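# Tuck towel into vacuum bag and zip it shut

## Task

Push the towel end that protrudes from the vacuum bag completely inside the bag, then close the bag's zipper over its full length, from one end to the other. The zipper clip only seals while its two flat faces are squeezed against each other.

## Robot and tools

Robot: two arms, left_arm (on the +y side) and right_arm, each with a five-finger hand. right_arm has a right hand; left_arm has a mirrored left hand. The arm names do not match image left and right.

Frames: the scene frame has its origin at table-top height, midway between the nominal bases, +x out over the table, +z up. Calibrated bases: left_arm at (+0.005, +0.333, 0) m, right_arm at (+0.047, -0.300, 0) m, both turned almost not at all about z. Hand poses, targets and all offsets are in each arm's own base frame. Fixed cameras and the table use the scene frame.

Hand point: a point fixed to the palm, about 0.05 m in front of it and 0.15 m from the wrist mount. Its +z runs along the straight fingers, +y out of the palm, +x across the palm away from the thumb on the right hand and toward the thumb on the left hand. Straight fingertips reach 0.06 to 0.07 m past the point, 0.06 m behind it along -y. A wrist bracket on the little-finger side can strike things.

Row layout (shared by execute_actions and move): one flat list of 28 numbers, each in [-1, 1], covering both arms even when only one moves. Order: left_arm dx, dy, dz, rx, ry, rz; left hand little, ring, middle, index, thumb_bend, thumb_turn, force_limit, speed; then the same 14 for right_arm. The six pose numbers are offsets, not poses: they count from that arm's Hand target at the start of the action or move, along its base axes. 1.0 equals 0.6 m of travel or 180 degrees; rx, ry, rz form a single rotation vector about the Hand target position. Sending six zeros re-requests the current Hand target. Finger numbers are absolute targets: -1 open/straight, +1 curled; thumb_turn -1 beside the palm, +1 opposite the fingers. force_limit runs from about 0 N at -1 to 10 N at +1 (thumb motors 15 N). speed rises from near zero at -1 to full at +0.48 and above. Hand numbers never mean 'no change': to keep a hand as is, resend the last eight numbers you sent it (or, before any, its hand_measured plus hand_force_limit and hand_speed).

execute_actions: actions is a list of actions; each action is up to 15 rows, one per 1/30 s step, and a short action repeats its last row. Every row in an action counts from the same start pose, so repeating an offset in a new action moves further. cameras picks images by name (cam_high, cam_low, cam_left_wrist, cam_right_wrist, or "all"); an empty actions list returns all images by default.

move: target is one 28-number row or a list of up to 15 rows, all offsets from the same starting Hand targets, not from the previous row. speed is in m/s, 0.002 to 4.3, default 0.25 (turns up to twice that in rad/s), one value or one per target. blend in metres rounds corners; 0 stops at each target. blocking=false returns early while the move runs. Paths are straight, ignore obstacles and the other arm, and last at most 10 s. Avoid paths passing near an arm's own base.

wait: seconds 0 to 10, arms hold their last command. stop: brakes a running move. zoom_image: camera plus region [x0, y0, x1, y1] in image pixels, at most 504 by 504. show_instructions: reference pages. finished_scene: ends the scene for good.

Results: end_effector_position (m) and end_effector_quat_wxyz per arm in its base frame; Hand target is your last commanded pose after clipping, which the next offset starts from. The hand often rests 1 to 3 cm (sometimes 5) short, usually below; the next command asks again, or send the gap as an offset. Orientation commands are clipped to 40 degrees from the measured orientation each step. hand_measured, hand_stopped_by (moving, target, force, stalled, fault) and hand_load_n list six values in the motor order above; a load dropping to about 0 signals a lost grip. The move: line reports done, off_target, moving, held or fault, with limits=paced (pose clipped) or limits=held (steps withheld). MOTOR HOT warns of heating; at 100 °C an OVER-TEMPERATURE FAULT drops the arm for 30 to 60 s.

Gripping: with the thumb turned in front, the hand holds objects about 0.035 to 0.065 m thick, or handles down to about 0.025 m. A motor only starts when its target changes by 0.002 or more. For a gentle grip close at speed -0.94 or slower. To squeeze harder raise force_limit and send a more-closed target; to loosen send a more-open one.

Care: do not drop or knock anything off the table, never leave items off it, avoid fast contacts and strong presses, never strike fixed or heavy objects, keep the two hands from pressing each other, and don't overload fingers. Faster moves and targets further past a contact push harder.

Each tool is called after "Call:" as name(argument=value, ...) on one line, values as JSON.

Reference images:

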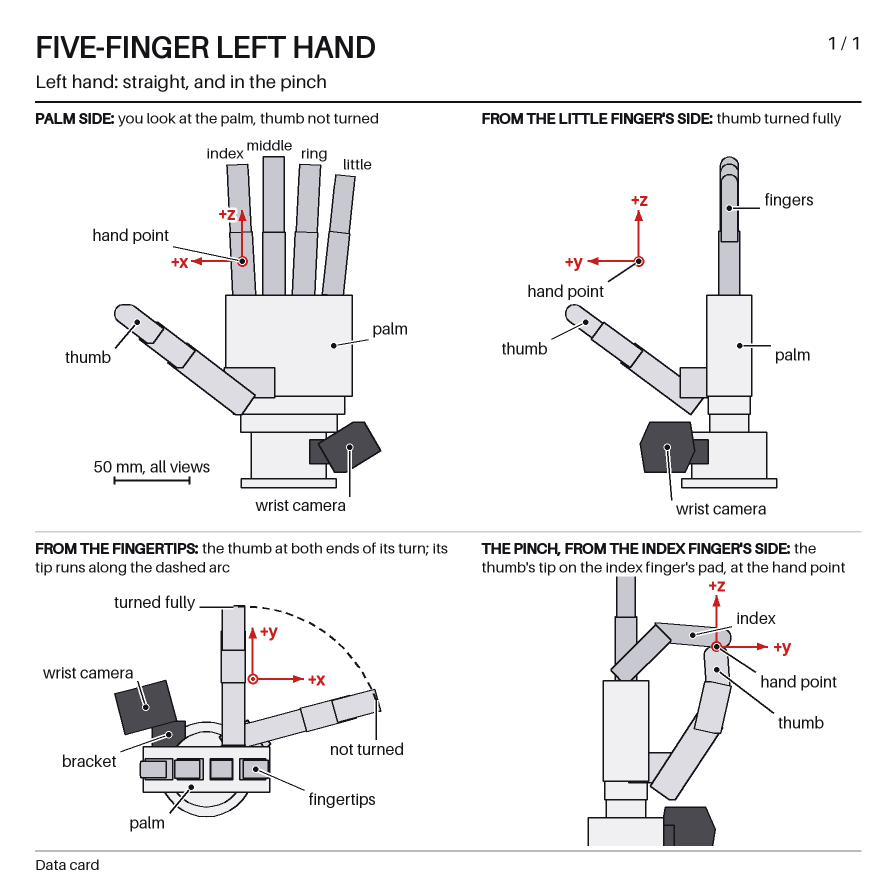

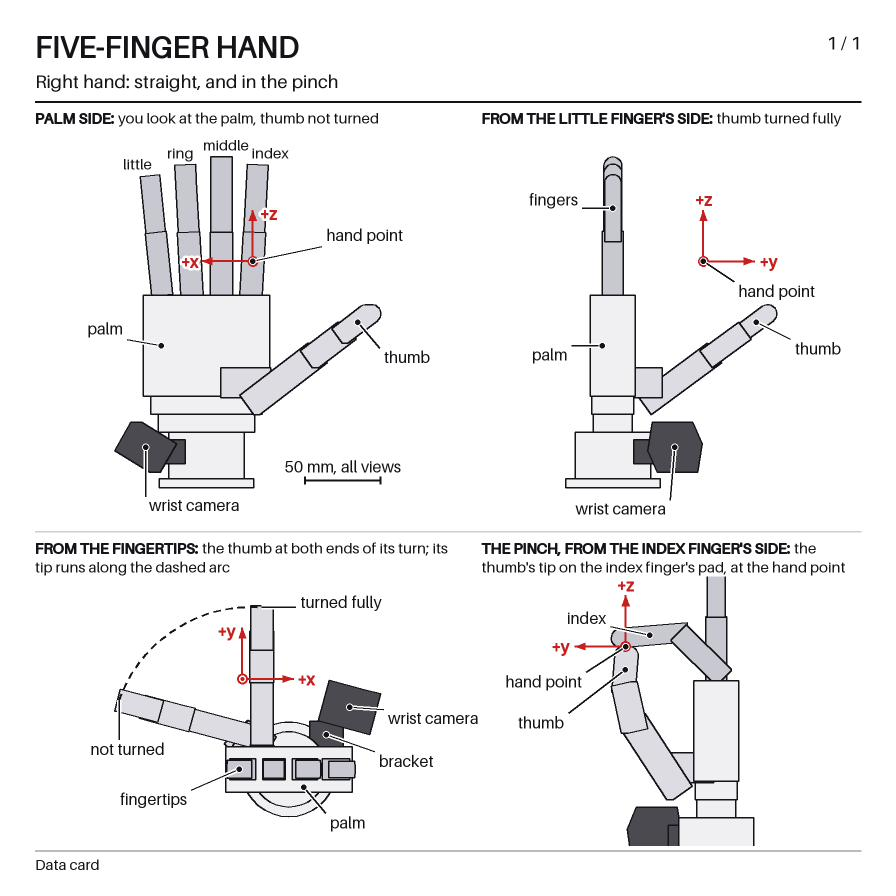

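## Session

Call:
execute_actions(actions=[])

Scene clock: 0.00 s.
left_arm: end_effector_position=(+0.2961, -0.3240, +0.2388) hand_measured=(-1.000, -1.000, -1.000, -1.000, -1.000, -1.000) hand_load_n=(+0.0, +0.0, +0.0, -0.5, +0.0, +0.0) hand_stopped_by=(target, target, target, target, target, target) hand_force_limit=0.00 hand_speed=-0.80 end_effector_quat_wxyz=(+0.009, +0.547, +0.837, -0.032) | right_arm: end_effector_position=(+0.3349, -0.0611, +0.2919) hand_measured=(-1.000, -1.000, -1.000, -1.000, -1.000, -1.000) hand_load_n=(+0.0, +0.0, +0.0, +0.0, +0.0, +0.0) hand_stopped_by=(target, target, target, target, target, target) hand_force_limit=0.00 hand_speed=-0.80 end_effector_quat_wxyz=(+0.412, -0.226, +0.862, -0.192)
Joint positions: left_arm=[-0.954 1.495 1.488 -1.523 0.054 1.773] | right_arm=[-0.51 0.662 0.782 -0.774 -0.265 0.681]
Joint velocities: within noise
Joint torques (N m): no reading
Heat: left arm: hottest waist 31 °C; right arm: hottest shoulder 32 °C.
Hand target: left_arm +0.2996, -0.3290, +0.2476; +0.020, +0.547, +0.836, -0.037 | right_arm +0.3392, -0.0635, +0.3124; +0.425, -0.226, +0.852, -0.205

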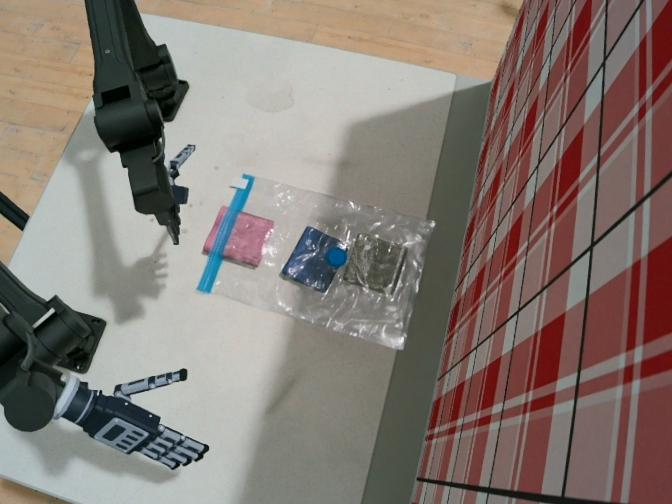

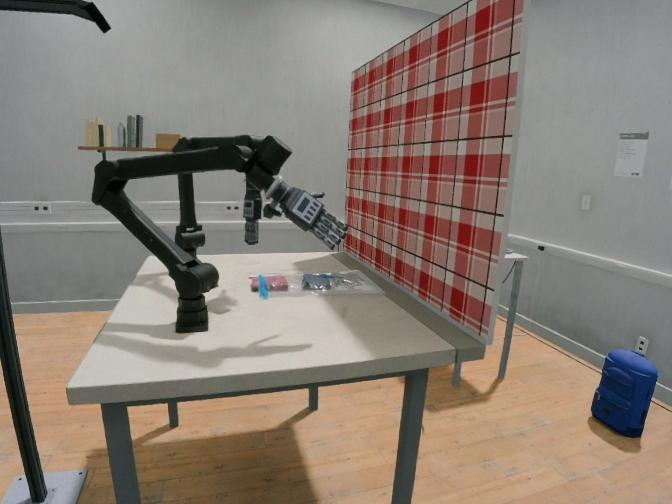

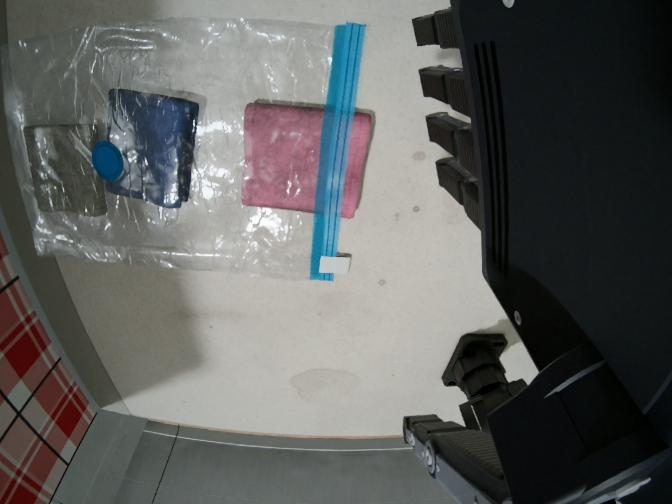

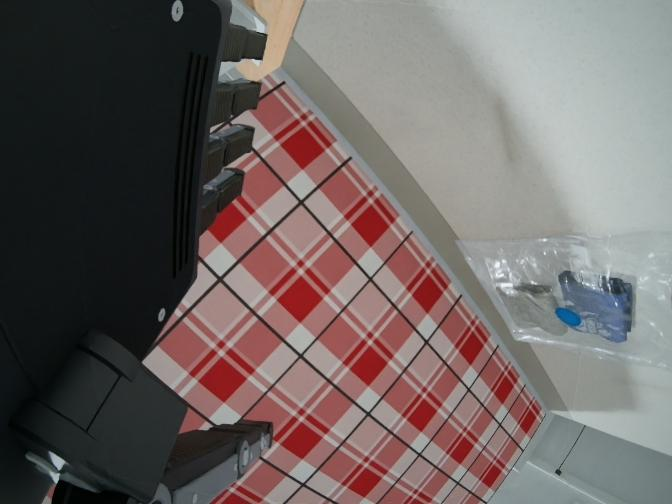

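Call:
zoom_image(camera="cam_high", region=[180, 150, 450, 360])

Call:
zoom_image(camera="cam_left_wrist", region=[220, 10, 400, 290])

Call:
zoom_image(camera="cam_high", region=[195, 165, 285, 235])

Call:
zoom_image(camera="cam_low", region=[230, 220, 400, 320])

Scaled by 1.867 from the camera's 672x504 image, which has a finer 960x720 frame.

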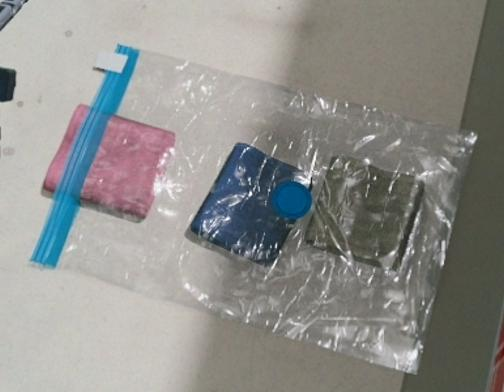

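Scaled by 1.800 from the camera's 672x504 image, which has a finer 960x720 frame.

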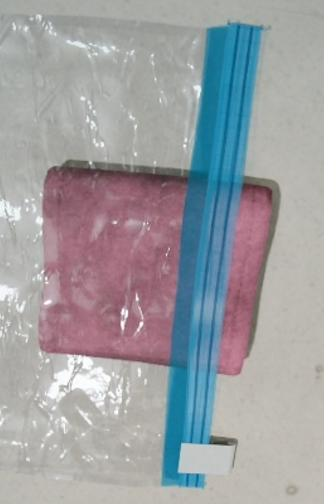

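Scaled by 5.600 from the camera's 672x504 image, which has a finer 960x720 frame.

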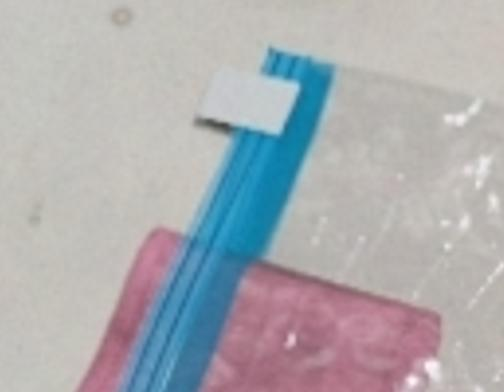

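Scaled by 2.965 from the camera's 672x504 image, which has a finer 960x720 frame.

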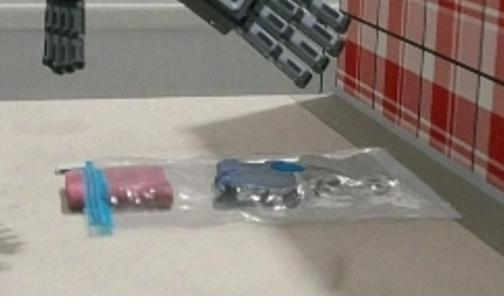

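Call:
zoom_image(camera="cam_left_wrist", region=[290, 220, 380, 290])

Call:
zoom_image(camera="cam_low", region=[240, 260, 310, 310])

Scaled by 5.600 from the camera's 672x504 image, which has a finer 960x720 frame.

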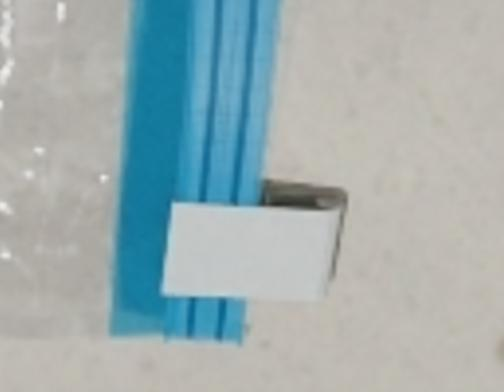

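Scaled by 7.200 from the camera's 672x504 image, which has a finer 960x720 frame.

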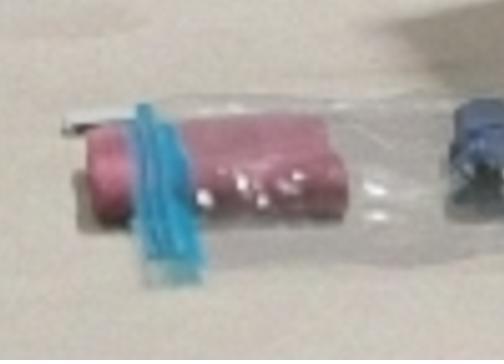

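Call:
move(target=[-0.099, 0.265, -0.15, 0, -0.25, 0, -1, -1, -1, -1, -1, -1, 0, -0.8, 0, 0, 0, 0, 0, 0, -1, -1, -1, -1, -1, -1, 0, -0.8], cameras=["all"])

Scene clock: 51.30 s.
left_arm: end_effector_position=(+0.2415, -0.1679, +0.1583) hand_measured=(-1.000, -1.000, -1.000, -1.000, -1.000, -1.000) hand_load_n=(+0.0, +0.0, +0.0, +0.0, +0.0, +0.0) hand_stopped_by=(target, target, target, target, target, target) hand_force_limit=0.00 hand_speed=-0.80 end_effector_quat_wxyz=(+0.332, +0.522, +0.765, +0.180) | right_arm: end_effector_position=(+0.3349, -0.0611, +0.2919) hand_measured=(-1.000, -1.000, -1.000, -1.000, -1.000, -1.000) hand_load_n=(+0.0, +0.0, +0.0, +0.0, +0.0, -0.5) hand_stopped_by=(target, target, target, target, target, target) hand_force_limit=0.00 hand_speed=-0.80 end_effector_quat_wxyz=(+0.412, -0.226, +0.862, -0.192)
Joint positions: left_arm=[-1.229 0.869 0.533 -0.837 -0.684 1.682] | right_arm=[-0.51 0.662 0.782 -0.774 -0.265 0.681]
Joint torques (N m): left_arm=[-0.91 -1.96 6.82 1.4 -0.59 -0.14] | right_arm=[0.26 -1.03 11.03 1.66 -0.19 -0.01]
Heat: left arm: hottest elbow 32 °C; right arm: hottest elbow 38 °C.
Hand target: left_arm +0.2402, -0.1702, +0.1576; +0.339, +0.519, +0.765, +0.175 | right_arm +0.3392, -0.0635, +0.3124; +0.425, -0.226, +0.852, -0.205
Off the commanded pose: left_arm 0.003 m, 1 deg | right_arm 0.021 m, 2 deg.
move: off_target (right_arm)
camera_calibration:
cam_left_wrist: T_world_to_cam=[[-0.702453, -0.12553, -0.700573, 0.25967], [-0.405106, 0.879839, 0.248542, 0.206686], [0.585192, 0.458395, -0.668898, 0.156506], [0, 0, 0, 1]] pos_world=[0.17455, -0.220996, 0.235234]

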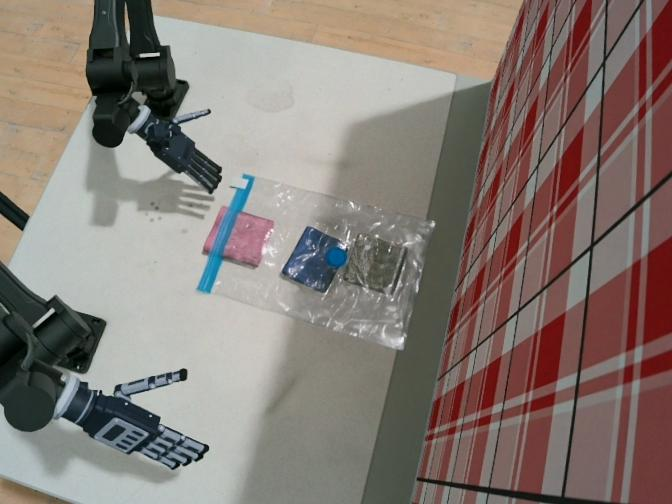

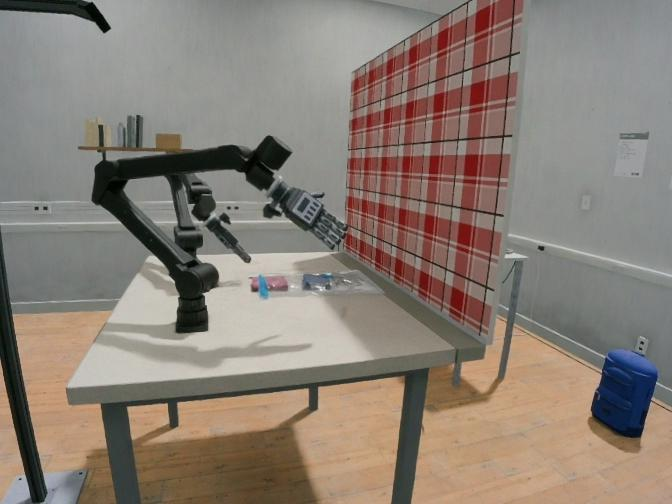

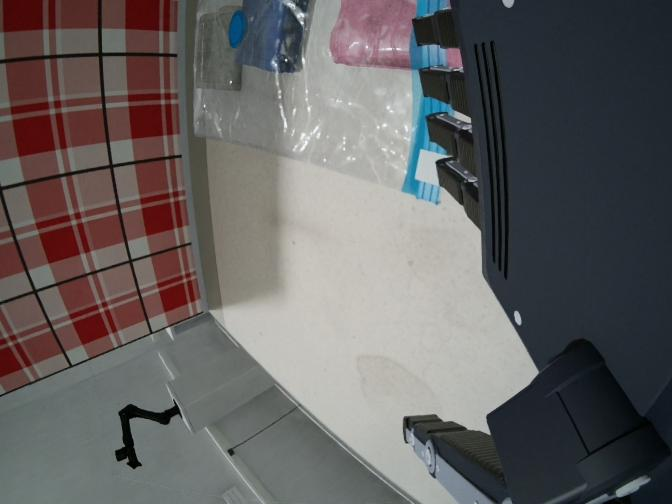

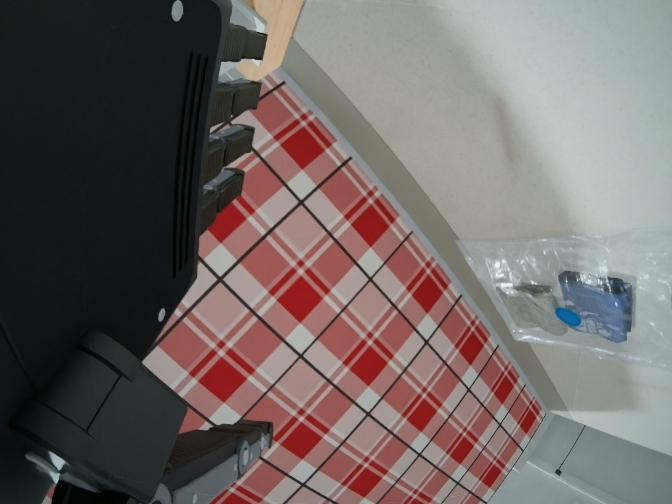

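Call:
move(target=[0.016, -0.033, -0.071, 0, 0.139, 0, -1, -1, -1, -1, -1, -1, 0, -0.8, 0, 0, 0, 0, 0, 0, -1, -1, -1, -1, -1, -1, 0, -0.8], cameras=["cam_left_wrist", "cam_high"])

Scene clock: 56.57 s.
left_arm: end_effector_position=(+0.2385, -0.1752, +0.0957) hand_measured=(-1.000, -1.000, -1.000, -1.000, -1.000, -1.000) hand_load_n=(+0.0, +0.0, +0.0, +0.0, +0.0, +0.0) hand_stopped_by=(target, target, target, target, target, target) hand_force_limit=0.00 hand_speed=-0.80 end_effector_quat_wxyz=(+0.148, +0.547, +0.821, +0.067) | right_arm: end_effector_position=(+0.3349, -0.0611, +0.2919) hand_measured=(-1.000, -1.000, -1.000, -1.000, -1.000, -1.000) hand_load_n=(+0.0, +0.0, +0.0, -0.5, +0.0, +0.0) hand_stopped_by=(target, target, target, target, target, target) hand_force_limit=0.00 hand_speed=-0.80 end_effector_quat_wxyz=(+0.412, -0.226, +0.862, -0.192)
Joint positions: left_arm=[-1.012 1.039 0.634 -0.945 -0.243 1.761] | right_arm=[-0.51 0.662 0.782 -0.774 -0.265 0.681]
Joint torques (N m): left_arm=[0.5 -3.43 10.78 0.21 -0.12 -0.01] | right_arm=[0.21 -1.08 11.02 1.66 -0.19 -0.02]
Heat: left arm: hottest elbow 32 °C; right arm: hottest elbow 39 °C.
Hand target: left_arm +0.2498, -0.1899, +0.1149; +0.165, +0.545, +0.820, +0.059 | right_arm +0.3392, -0.0635, +0.3124; +0.425, -0.226, +0.852, -0.205
Off the commanded pose: left_arm 0.027 m, 2 deg | right_arm 0.021 m, 2 deg.
move: off_target (left_arm, right_arm)
camera_calibration:
cam_left_wrist: T_world_to_cam=[[-0.93631, -0.126719, -0.327514, 0.232707], [-0.263044, 0.870958, 0.415018, 0.17607], [0.23266, 0.474736, -0.84882, 0.223852], [0, 0, 0, 1]] pos_world=[0.212119, -0.230132, 0.193153]
Images, in order (width x height): cam_high 672x504, cam_left_wrist 672x504.

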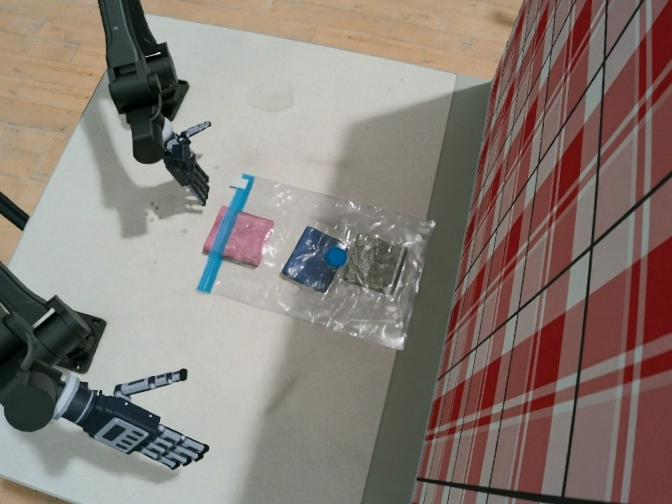

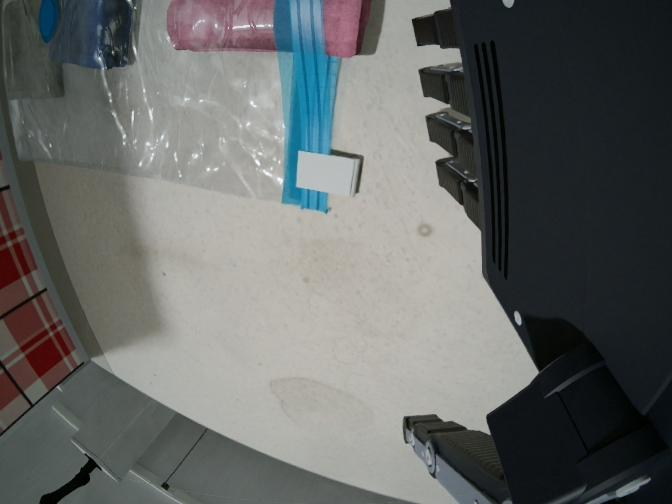

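Call:
zoom_image(camera="cam_left_wrist", region=[250, 90, 400, 230])

Call:
zoom_image(camera="cam_left_wrist", region=[150, 0, 400, 100])

Scaled by 3.360 from the camera's 672x504 image, which has a finer 960x720 frame.

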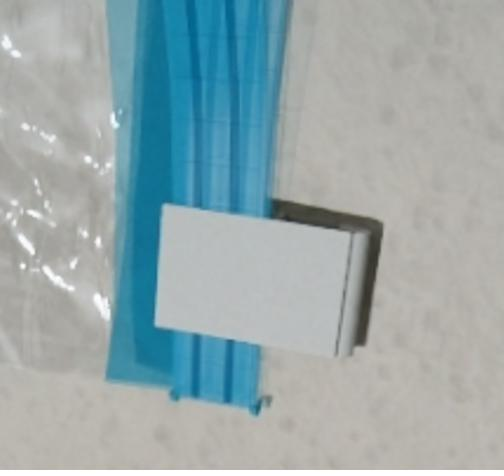

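Scaled by 2.016 from the camera's 672x504 image, which has a finer 960x720 frame.

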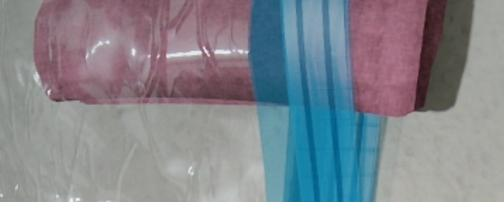

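Call:
move(target=[-0.132, -0.0985, 0.035, 0.0866, -0.236, -0.1385, -1, -1, -1, -1, -1, 1, 0, -0.3, 0, 0, 0, 0, 0, 0, -1, -1, -1, -1, -1, -1, 0, -0.8], speed=0.2, cameras=["cam_left_wrist", "cam_high", "cam_low"])

Scene clock: 121.07 s.
left_arm: end_effector_position=(+0.1721, -0.2498, +0.1390) hand_measured=(-1.000, -1.000, -1.000, -1.000, -1.000, +1.000) hand_load_n=(-0.5, +0.0, +0.0, +0.0, +0.0, +0.0) hand_stopped_by=(target, target, target, target, target, target) hand_force_limit=0.00 hand_speed=-0.30 end_effector_quat_wxyz=(+0.381, +0.663, +0.559, +0.322) | right_arm: end_effector_position=(+0.3349, -0.0611, +0.2919) hand_measured=(-1.000, -1.000, -1.000, -1.000, -1.000, -1.000) hand_load_n=(+0.0, +0.0, +0.0, +0.0, +0.0, +0.0) hand_stopped_by=(target, target, target, target, target, target) hand_force_limit=0.00 hand_speed=-0.80 end_effector_quat_wxyz=(+0.412, -0.226, +0.862, -0.192)
Joint positions: left_arm=[-1.684 1.214 0.497 -0.757 -1.042 1.683] | right_arm=[-0.51 0.662 0.782 -0.774 -0.265 0.681]
Joint torques (N m): left_arm=[-0.79 -4.07 4.88 0.77 -0.82 -0.1] | right_arm=[0.21 -1.14 11.02 1.65 -0.19 -0.01]
Heat: left arm: hottest elbow 38 °C; right arm: hottest elbow 44 °C.
Hand target: left_arm +0.1706, -0.2490, +0.1360; +0.383, +0.663, +0.557, +0.321 | right_arm +0.3392, -0.0635, +0.3124; +0.425, -0.226, +0.852, -0.205
Off the commanded pose: left_arm 0.004 m, 0 deg | right_arm 0.021 m, 2 deg.
move: off_target (right_arm)
camera_calibration:
cam_left_wrist: T_world_to_cam=[[-0.412475, 0.348705, -0.841587, 0.275387], [-0.195608, 0.868386, 0.455679, 0.187643], [0.88972, 0.352578, -0.289978, 0.09018], [0, 0, 0, 1]] pos_world=[0.0700597, -0.290771, 0.172407]
Images, in order (width x height): cam_high 672x504, cam_low 672x504, cam_left_wrist 672x504.

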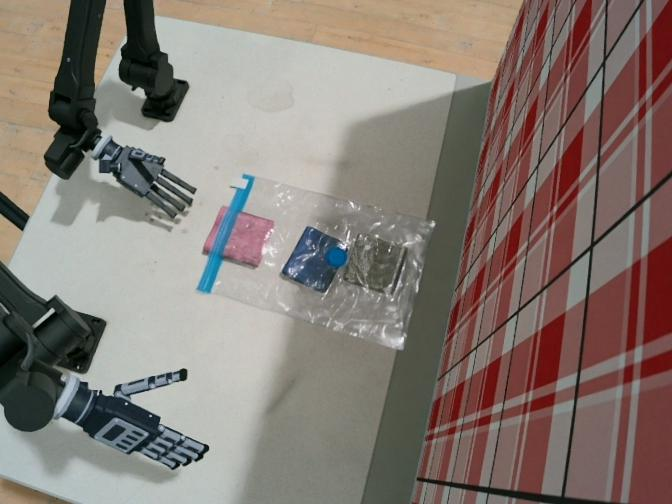

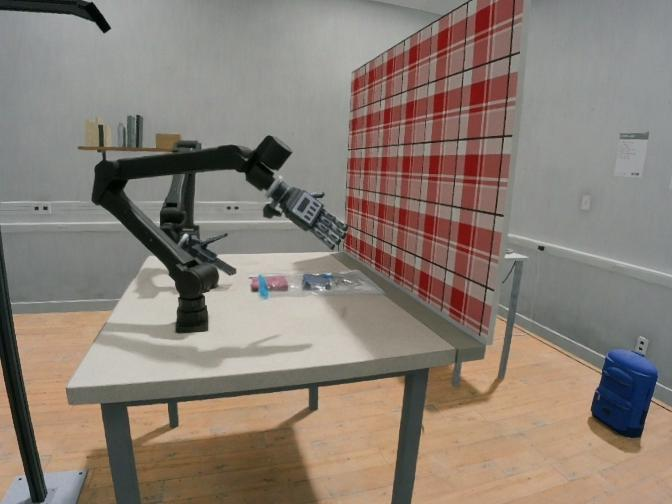

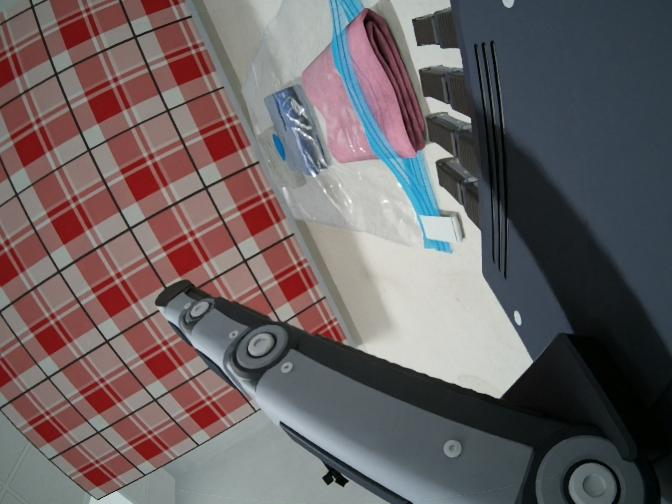

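Call:
zoom_image(camera="cam_left_wrist", region=[290, 0, 480, 260])

Call:
zoom_image(camera="cam_left_wrist", region=[400, 180, 490, 260])

Scaled by 1.938 from the camera's 672x504 image, which has a finer 960x720 frame.

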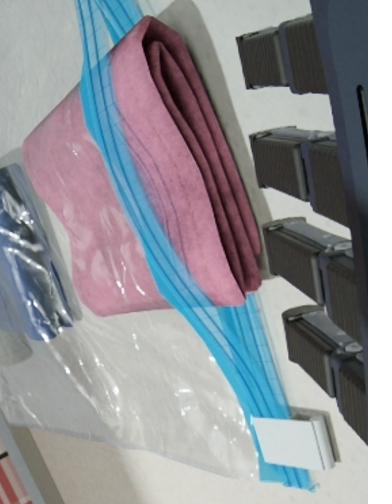

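Scaled by 5.600 from the camera's 672x504 image, which has a finer 960x720 frame.

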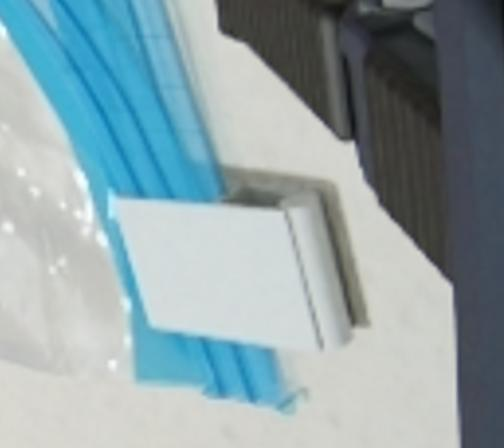

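Call:
move(target=[0.033, -0.043, -0.03, 0, 0, 0, -1, -1, -1, -1, -1, 1, 0, -0.3, -0.109, 0.4075, -0.22, 0.424, 0.0756, -0.5466, -1, -1, -1, -1, -1, -1, 0, -0.8], speed=0.25, cameras=["all"])

Scene clock: 140.70 s.
left_arm: end_effector_position=(+0.1877, -0.2743, +0.1198) hand_measured=(-1.000, -1.000, -1.000, -1.000, -1.000, +1.000) hand_load_n=(+0.0, +0.0, +0.0, +0.5, +0.0, +0.0) hand_stopped_by=(target, target, target, target, target, target) hand_force_limit=0.00 hand_speed=-0.30 end_effector_quat_wxyz=(+0.385, +0.664, +0.555, +0.320) | right_arm: end_effector_position=(+0.2549, +0.1814, +0.1638) hand_measured=(-1.000, -1.000, -1.000, -1.000, -1.000, -1.000) hand_load_n=(+0.0, +0.0, +0.0, +0.0, +0.0, +0.0) hand_stopped_by=(target, target, target, target, target, target) hand_force_limit=0.00 hand_speed=-0.80 end_effector_quat_wxyz=(-0.238, +0.257, +0.873, +0.339)
Joint positions: left_arm=[-1.617 1.31 0.497 -0.529 -1.033 1.834] | right_arm=[0.056 1.102 0.707 -1.472 -0.813 2.07]
Joint torques (N m): left_arm=[0.73 -4.84 5.33 0.99 -0.63 0] | right_arm=[-0.5 -2.96 10.37 -0.61 -0.76 0.05]
Heat: left arm: hottest elbow 37 °C; right arm: hottest elbow 44 °C.
Hand target: left_arm +0.1904, -0.2748, +0.1180; +0.383, +0.663, +0.557, +0.321 | right_arm +0.2738, +0.1811, +0.1805; -0.061, +0.524, +0.821, +0.216
Off the commanded pose: left_arm 0.003 m, 0 deg | right_arm 0.025 m, 73 deg; orientation clipped.
joint sent to its limit (right arm) — joint 6 (wrist roll), upper limit. The joint targets are off in orientation, not in position.
move: off_target (right_arm); limits=paced
camera_calibration:
cam_left_wrist: T_world_to_cam=[[-0.405976, 0.350419, -0.844032, 0.27363], [-0.187539, 0.871966, 0.452222, 0.22064], [0.894434, 0.34188, -0.28828, 0.0753774], [0, 0, 0, 1]] pos_world=[0.0850458, -0.314046, 0.152904]
cam_right_wrist: T_world_to_cam=[[0.376428, 0.704649, 0.601475, -0.319755], [0.903894, -0.421714, -0.071642, -0.138074], [0.203168, 0.570638, -0.795673, 0.0866475], [0, 0, 0, 1]] pos_world=[0.227565, 0.117643, 0.251376]

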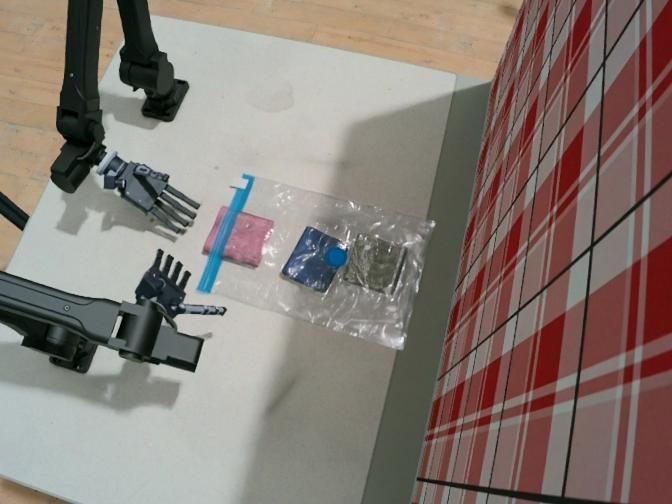

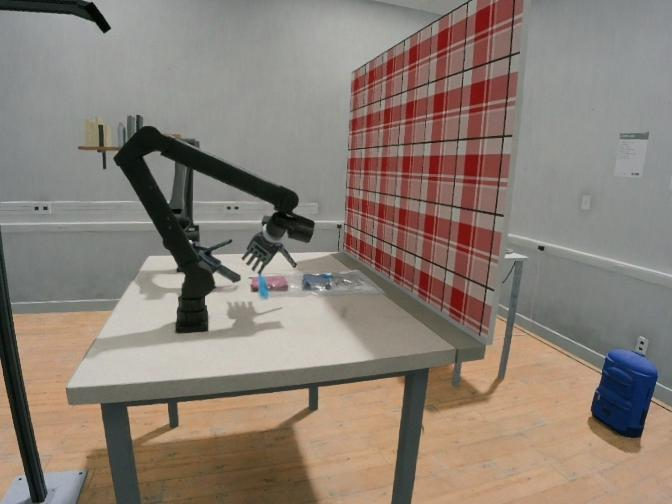

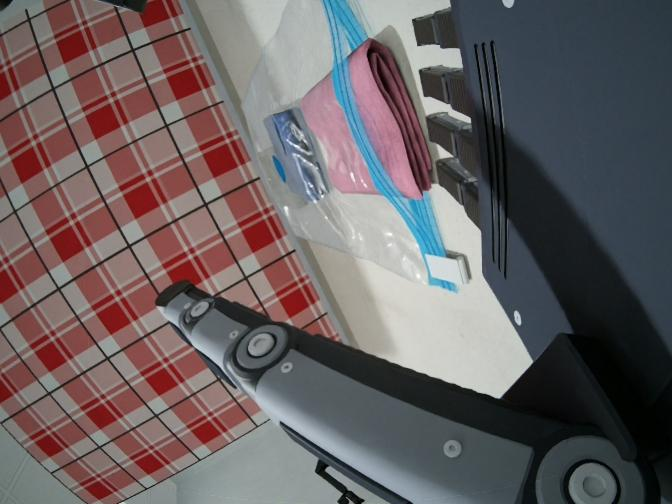

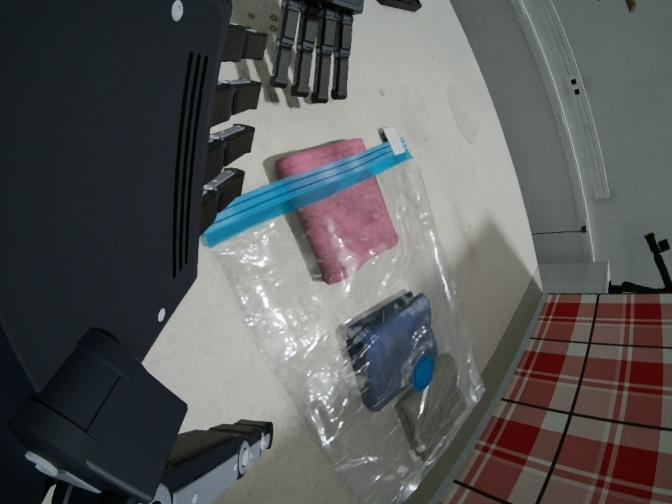

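Call:
move(target=[[0, 0, 0, 0, 0, 0, -1, -1, -1, -1, -1, 1, 0, -0.3, -0.137, -0.05, 0.033, -0.209, -0.199, 0.8337, -1, -1, -1, -1, -1, -1, 0, -0.8], [0, 0, 0, 0, 0, 0, -1, -1, -1, -1, -1, 1, 0, -0.3, -0.1105, -0.067, -0.133, 0.0235, 0.2703, -0.5866, -1, -1, -1, -1, -1, -1, 0, -0.8]], speed=0.4, blend=0.02, cameras=["all"])

Scene clock: 164.80 s.
left_arm: end_effector_position=(+0.1877, -0.2743, +0.1198) hand_measured=(-1.000, -1.000, -1.000, -1.000, -1.000, +1.000) hand_load_n=(+0.0, +0.0, +0.0, +0.0, +0.0, +0.0) hand_stopped_by=(target, target, target, target, target, target) hand_force_limit=0.00 hand_speed=-0.30 end_effector_quat_wxyz=(+0.385, +0.664, +0.555, +0.320) | right_arm: end_effector_position=(+0.2041, +0.1406, +0.1023) hand_measured=(-1.000, -1.000, -1.000, -1.000, -1.000, -1.000) hand_load_n=(+0.0, +0.0, +0.0, +0.0, +0.0, +0.0) hand_stopped_by=(target, target, target, target, target, target) hand_force_limit=0.00 hand_speed=-0.80 end_effector_quat_wxyz=(-0.172, +0.985, -0.002, -0.002)
Joint positions: left_arm=[-1.617 1.31 0.497 -0.529 -1.033 1.834] | right_arm=[0.51 1.052 0.746 -1.094 -0.301 -1.03]
Joint torques (N m): left_arm=[0.79 -4.78 5.31 1.02 -0.63 0] | right_arm=[-0.15 -3.55 7.51 0.83 -0.39 -0.11]
Heat: left arm: hottest elbow 36 °C; right arm: hottest elbow 45 °C.
Hand target: left_arm +0.1904, -0.2748, +0.1180; +0.383, +0.663, +0.557, +0.321 | right_arm +0.2075, +0.1409, +0.1006; -0.174, +0.985, +0.000, +0.000
Off the commanded pose: left_arm 0.003 m, 0 deg | right_arm 0.004 m, 0 deg.
move: done
camera_calibration:
cam_left_wrist: T_world_to_cam=[[-0.405976, 0.350419, -0.844032, 0.27363], [-0.187539, 0.871966, 0.452222, 0.22064], [0.894434, 0.34188, -0.28828, 0.0753774], [0, 0, 0, 1]] pos_world=[0.0850458, -0.314046, 0.152904]
cam_right_wrist: T_world_to_cam=[[0.267306, -0.900631, -0.342652, 0.109698], [-0.845991, -0.389588, 0.364033, 0.194271], [-0.461353, 0.192573, -0.866066, 0.26727], [0, 0, 0, 1]] pos_world=[0.258334, 0.123014, 0.19834]

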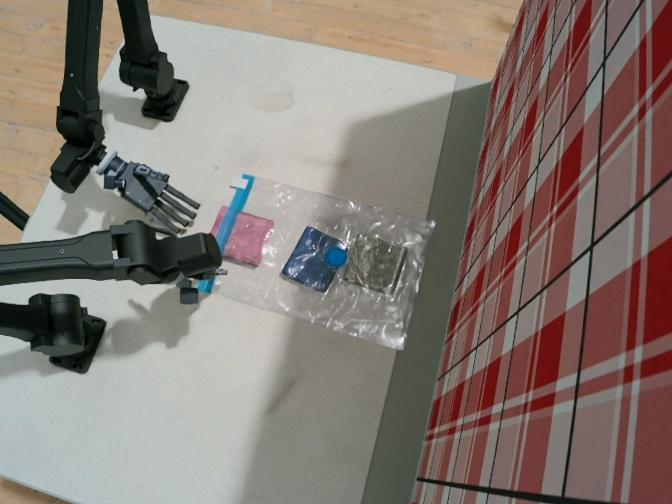

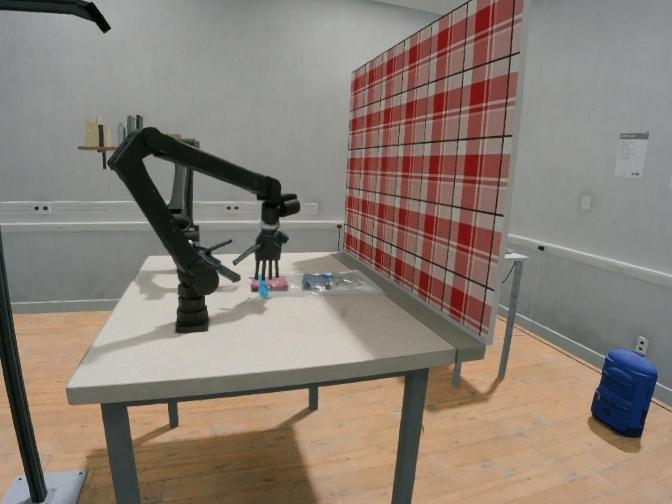

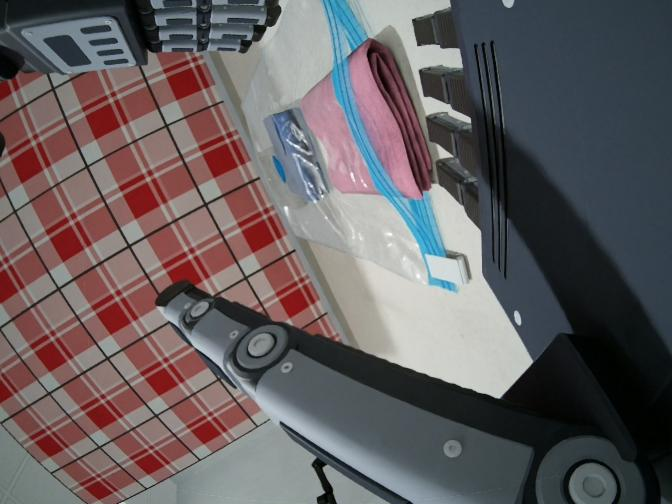

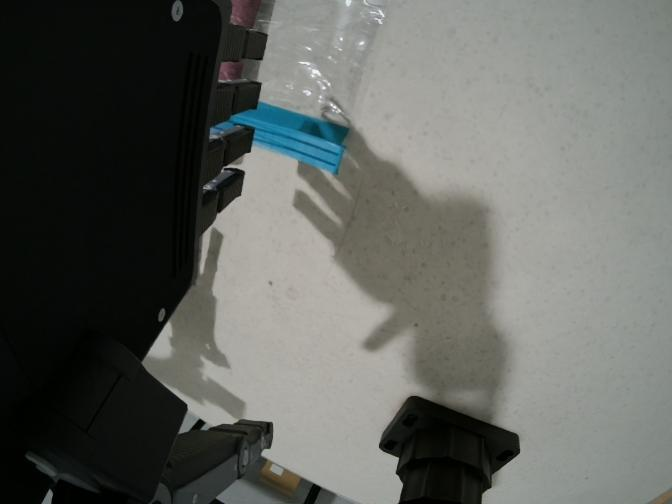

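Call:
move(target=[0, 0, 0, 0, 0, 0, -1, -1, -1, -1, -1, 1, 0, -0.3, 0.0167, 0, -0.07, 0, 0, 0, -1, -1, -1, -1, -1, -1, 0, -0.8], speed=0.1, cameras=["cam_low", "cam_right_wrist", "cam_left_wrist"])

Scene clock: 170.87 s.
left_arm: end_effector_position=(+0.1877, -0.2743, +0.1198) hand_measured=(-1.000, -1.000, -1.000, -1.000, -1.000, +1.000) hand_load_n=(+0.0, +0.0, +0.0, +0.0, +0.0, +0.0) hand_stopped_by=(target, target, target, target, target, target) hand_force_limit=0.00 hand_speed=-0.30 end_effector_quat_wxyz=(+0.385, +0.664, +0.555, +0.320) | right_arm: end_effector_position=(+0.2122, +0.1407, +0.0592) hand_measured=(-1.000, -1.000, -1.000, -1.000, -1.000, -1.000) hand_load_n=(+0.0, +0.0, +0.0, +0.0, +0.0, +0.0) hand_stopped_by=(target, target, target, target, target, target) hand_force_limit=0.00 hand_speed=-0.80 end_effector_quat_wxyz=(-0.170, +0.985, -0.001, -0.005)
Joint positions: left_arm=[-1.617 1.31 0.497 -0.529 -1.033 1.834] | right_arm=[0.496 1.136 0.682 -0.958 -0.304 -1.048]
Joint torques (N m): left_arm=[0.79 -4.84 5.33 1.03 -0.64 0] | right_arm=[-0.5 -4.48 7.02 0.99 -0.39 -0.12]
Heat: left arm: hottest elbow 36 °C; right arm: hottest elbow 45 °C.
Hand target: left_arm +0.1904, -0.2748, +0.1180; +0.383, +0.663, +0.557, +0.321 | right_arm +0.2174, +0.1408, +0.0585; -0.174, +0.985, +0.000, +0.000
Off the commanded pose: left_arm 0.003 m, 0 deg | right_arm 0.005 m, 1 deg.
move: done
camera_calibration:
cam_left_wrist: T_world_to_cam=[[-0.405976, 0.350419, -0.844032, 0.27363], [-0.187539, 0.871966, 0.452222, 0.22064], [0.894434, 0.34188, -0.28828, 0.0753774], [0, 0, 0, 1]] pos_world=[0.0850458, -0.314046, 0.152904]
cam_right_wrist: T_world_to_cam=[[0.268404, -0.900995, -0.340833, 0.0924242], [-0.841868, -0.391364, 0.371608, 0.215832], [-0.468207, 0.187195, -0.863563, 0.235821], [0, 0, 0, 1]] pos_world=[0.267308, 0.123598, 0.154942]
Images, in order (width x height): cam_low 672x504, cam_left_wrist 672x504, cam_right_wrist 672x504.

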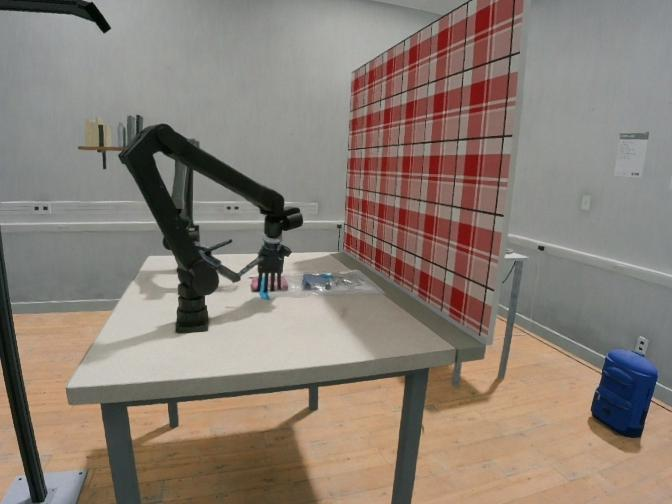

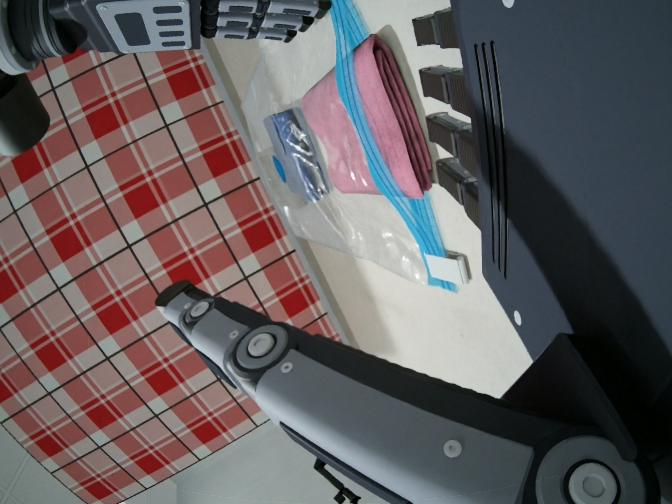

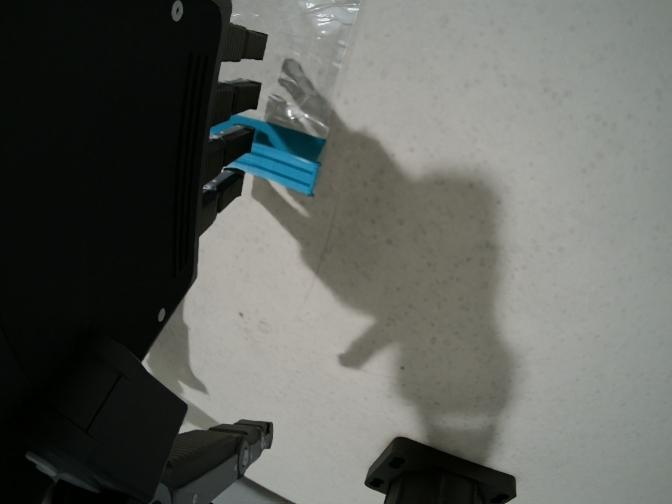

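Call:
zoom_image(camera="cam_right_wrist", region=[180, 0, 360, 220])

Call:
zoom_image(camera="cam_low", region=[210, 200, 330, 310])

Scaled by 2.291 from the camera's 672x504 image, which has a finer 960x720 frame.

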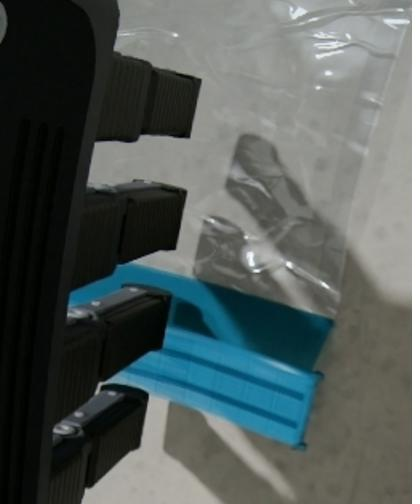

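Scaled by 4.200 from the camera's 672x504 image, which has a finer 960x720 frame.

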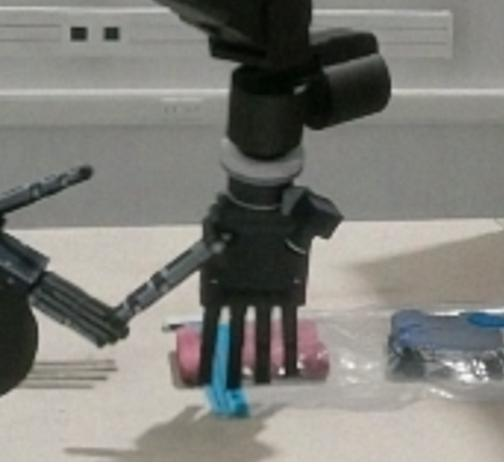

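Call:
move(target=[0, 0, 0, 0, 0, 0, -1, -1, -1, -1, -1, 1, 0, -0.3, 0.006, 0, -0.022, 0, 0, 0, -1, -1, -1, -1, -1, -1, 0, -0.8], speed=0.05, cameras=["cam_right_wrist"])

Scene clock: 175.33 s.
left_arm: end_effector_position=(+0.1877, -0.2743, +0.1198) hand_measured=(-1.000, -1.000, -1.000, -1.000, -1.000, +1.000) hand_load_n=(+0.0, +0.0, +0.0, +0.0, +0.0, +0.0) hand_stopped_by=(target, target, target, target, target, target) hand_force_limit=0.00 hand_speed=-0.30 end_effector_quat_wxyz=(+0.385, +0.664, +0.555, +0.320) | right_arm: end_effector_position=(+0.2174, +0.1421, +0.0485) hand_measured=(-1.000, -1.000, -1.000, -1.000, -1.000, -1.000) hand_load_n=(+0.0, +0.0, +0.0, +0.0, +0.0, -0.5) hand_stopped_by=(target, target, target, target, target, target) hand_force_limit=0.00 hand_speed=-0.80 end_effector_quat_wxyz=(-0.173, +0.985, +0.000, -0.002)
Joint positions: left_arm=[-1.617 1.31 0.497 -0.529 -1.033 1.834] | right_arm=[0.491 1.161 0.669 -0.913 -0.307 -1.054]
Joint torques (N m): left_arm=[0.73 -4.78 5.33 1.01 -0.64 -0.01] | right_arm=[-0.56 -4.19 6.78 0.96 -0.32 -0.12]
Heat: left arm: hottest elbow 35 °C; right arm: hottest elbow 44 °C.
Hand target: left_arm +0.1904, -0.2748, +0.1180; +0.383, +0.663, +0.557, +0.321 | right_arm +0.2210, +0.1408, +0.0454; -0.174, +0.985, +0.000, +0.000
Off the commanded pose: left_arm 0.003 m, 0 deg | right_arm 0.005 m, 0 deg.
move: done
camera_calibration:
cam_right_wrist: T_world_to_cam=[[0.270938, -0.898842, -0.344493, 0.0880656], [-0.844331, -0.393777, 0.363381, 0.226018], [-0.462276, 0.192412, -0.865609, 0.226819], [0, 0, 0, 1]] pos_world=[0.271827, 0.124515, 0.144544]
Images, in order (width x height): cam_right_wrist 672x504.

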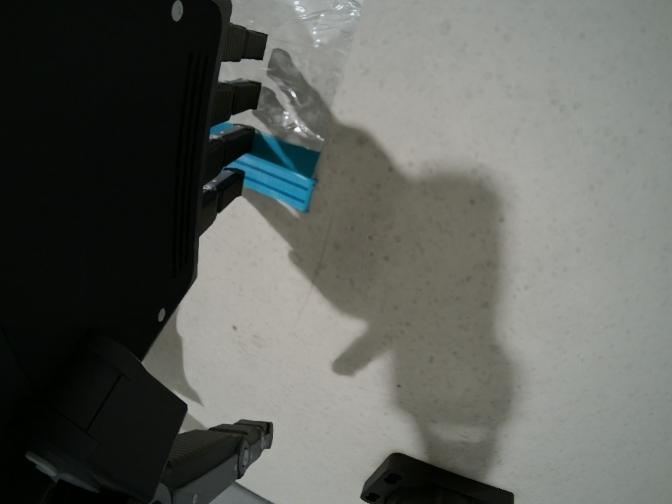

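Call:
move(target=[0, 0, 0, 0, 0, 0, -1, -1, -1, -1, -1, 1, 0, -0.3, 0, 0, -0.022, 0, 0, 0, -1, -1, -1, -1, -1, -1, 0, -0.8], speed=0.05, cameras=["cam_right_wrist"])

Scene clock: 177.53 s.
left_arm: end_effector_position=(+0.1877, -0.2743, +0.1198) hand_measured=(-1.000, -1.000, -1.000, -1.000, -1.000, +1.000) hand_load_n=(+0.0, +0.0, +0.0, +0.0, +0.0, +0.0) hand_stopped_by=(target, target, target, target, target, target) hand_force_limit=0.00 hand_speed=-0.30 end_effector_quat_wxyz=(+0.385, +0.664, +0.555, +0.320) | right_arm: end_effector_position=(+0.2216, +0.1464, +0.0450) hand_measured=(-1.000, -1.000, -1.000, -1.000, -1.000, -1.000) hand_load_n=(+0.0, +0.0, +0.5, +0.0, +0.0, +0.0) hand_stopped_by=(target, target, target, target, target, target) hand_force_limit=0.00 hand_speed=-0.80 end_effector_quat_wxyz=(-0.182, +0.983, +0.002, +0.006)
Joint positions: left_arm=[-1.617 1.31 0.497 -0.529 -1.033 1.834] | right_arm=[0.491 1.165 0.661 -0.878 -0.316 -1.054]
Joint torques (N m): left_arm=[0.67 -4.89 5.34 0.99 -0.64 0] | right_arm=[-0.5 -2.78 5.79 1.29 0.04 -0.13]
Heat: left arm: hottest elbow 35 °C; right arm: hottest elbow 44 °C.
Hand target: left_arm +0.1904, -0.2748, +0.1180; +0.383, +0.663, +0.557, +0.321 | right_arm +0.2210, +0.1408, +0.0322; -0.174, +0.985, +0.001, +0.000
Off the commanded pose: left_arm 0.003 m, 0 deg | right_arm 0.014 m, 1 deg.
move: off_target (right_arm)
camera_calibration:
cam_right_wrist: T_world_to_cam=[[0.278585, -0.891623, -0.35693, 0.0872953], [-0.849425, -0.402173, 0.341663, 0.235754], [-0.448183, 0.208003, -0.869406, 0.219628], [0, 0, 0, 1]] pos_world=[0.274369, 0.126965, 0.141556]
Images, in order (width x height): cam_right_wrist 672x504.

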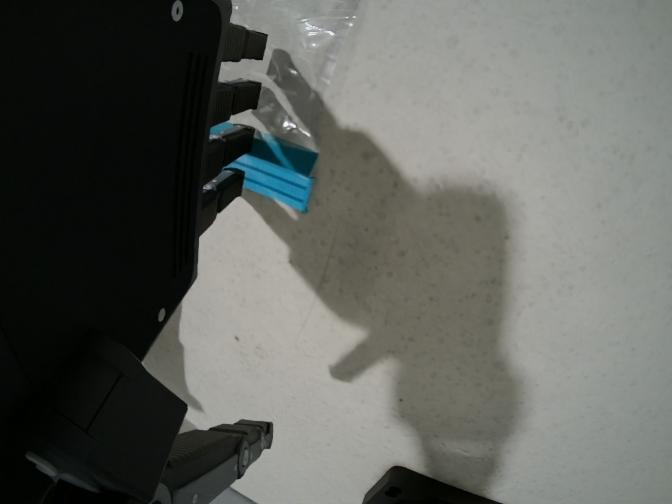

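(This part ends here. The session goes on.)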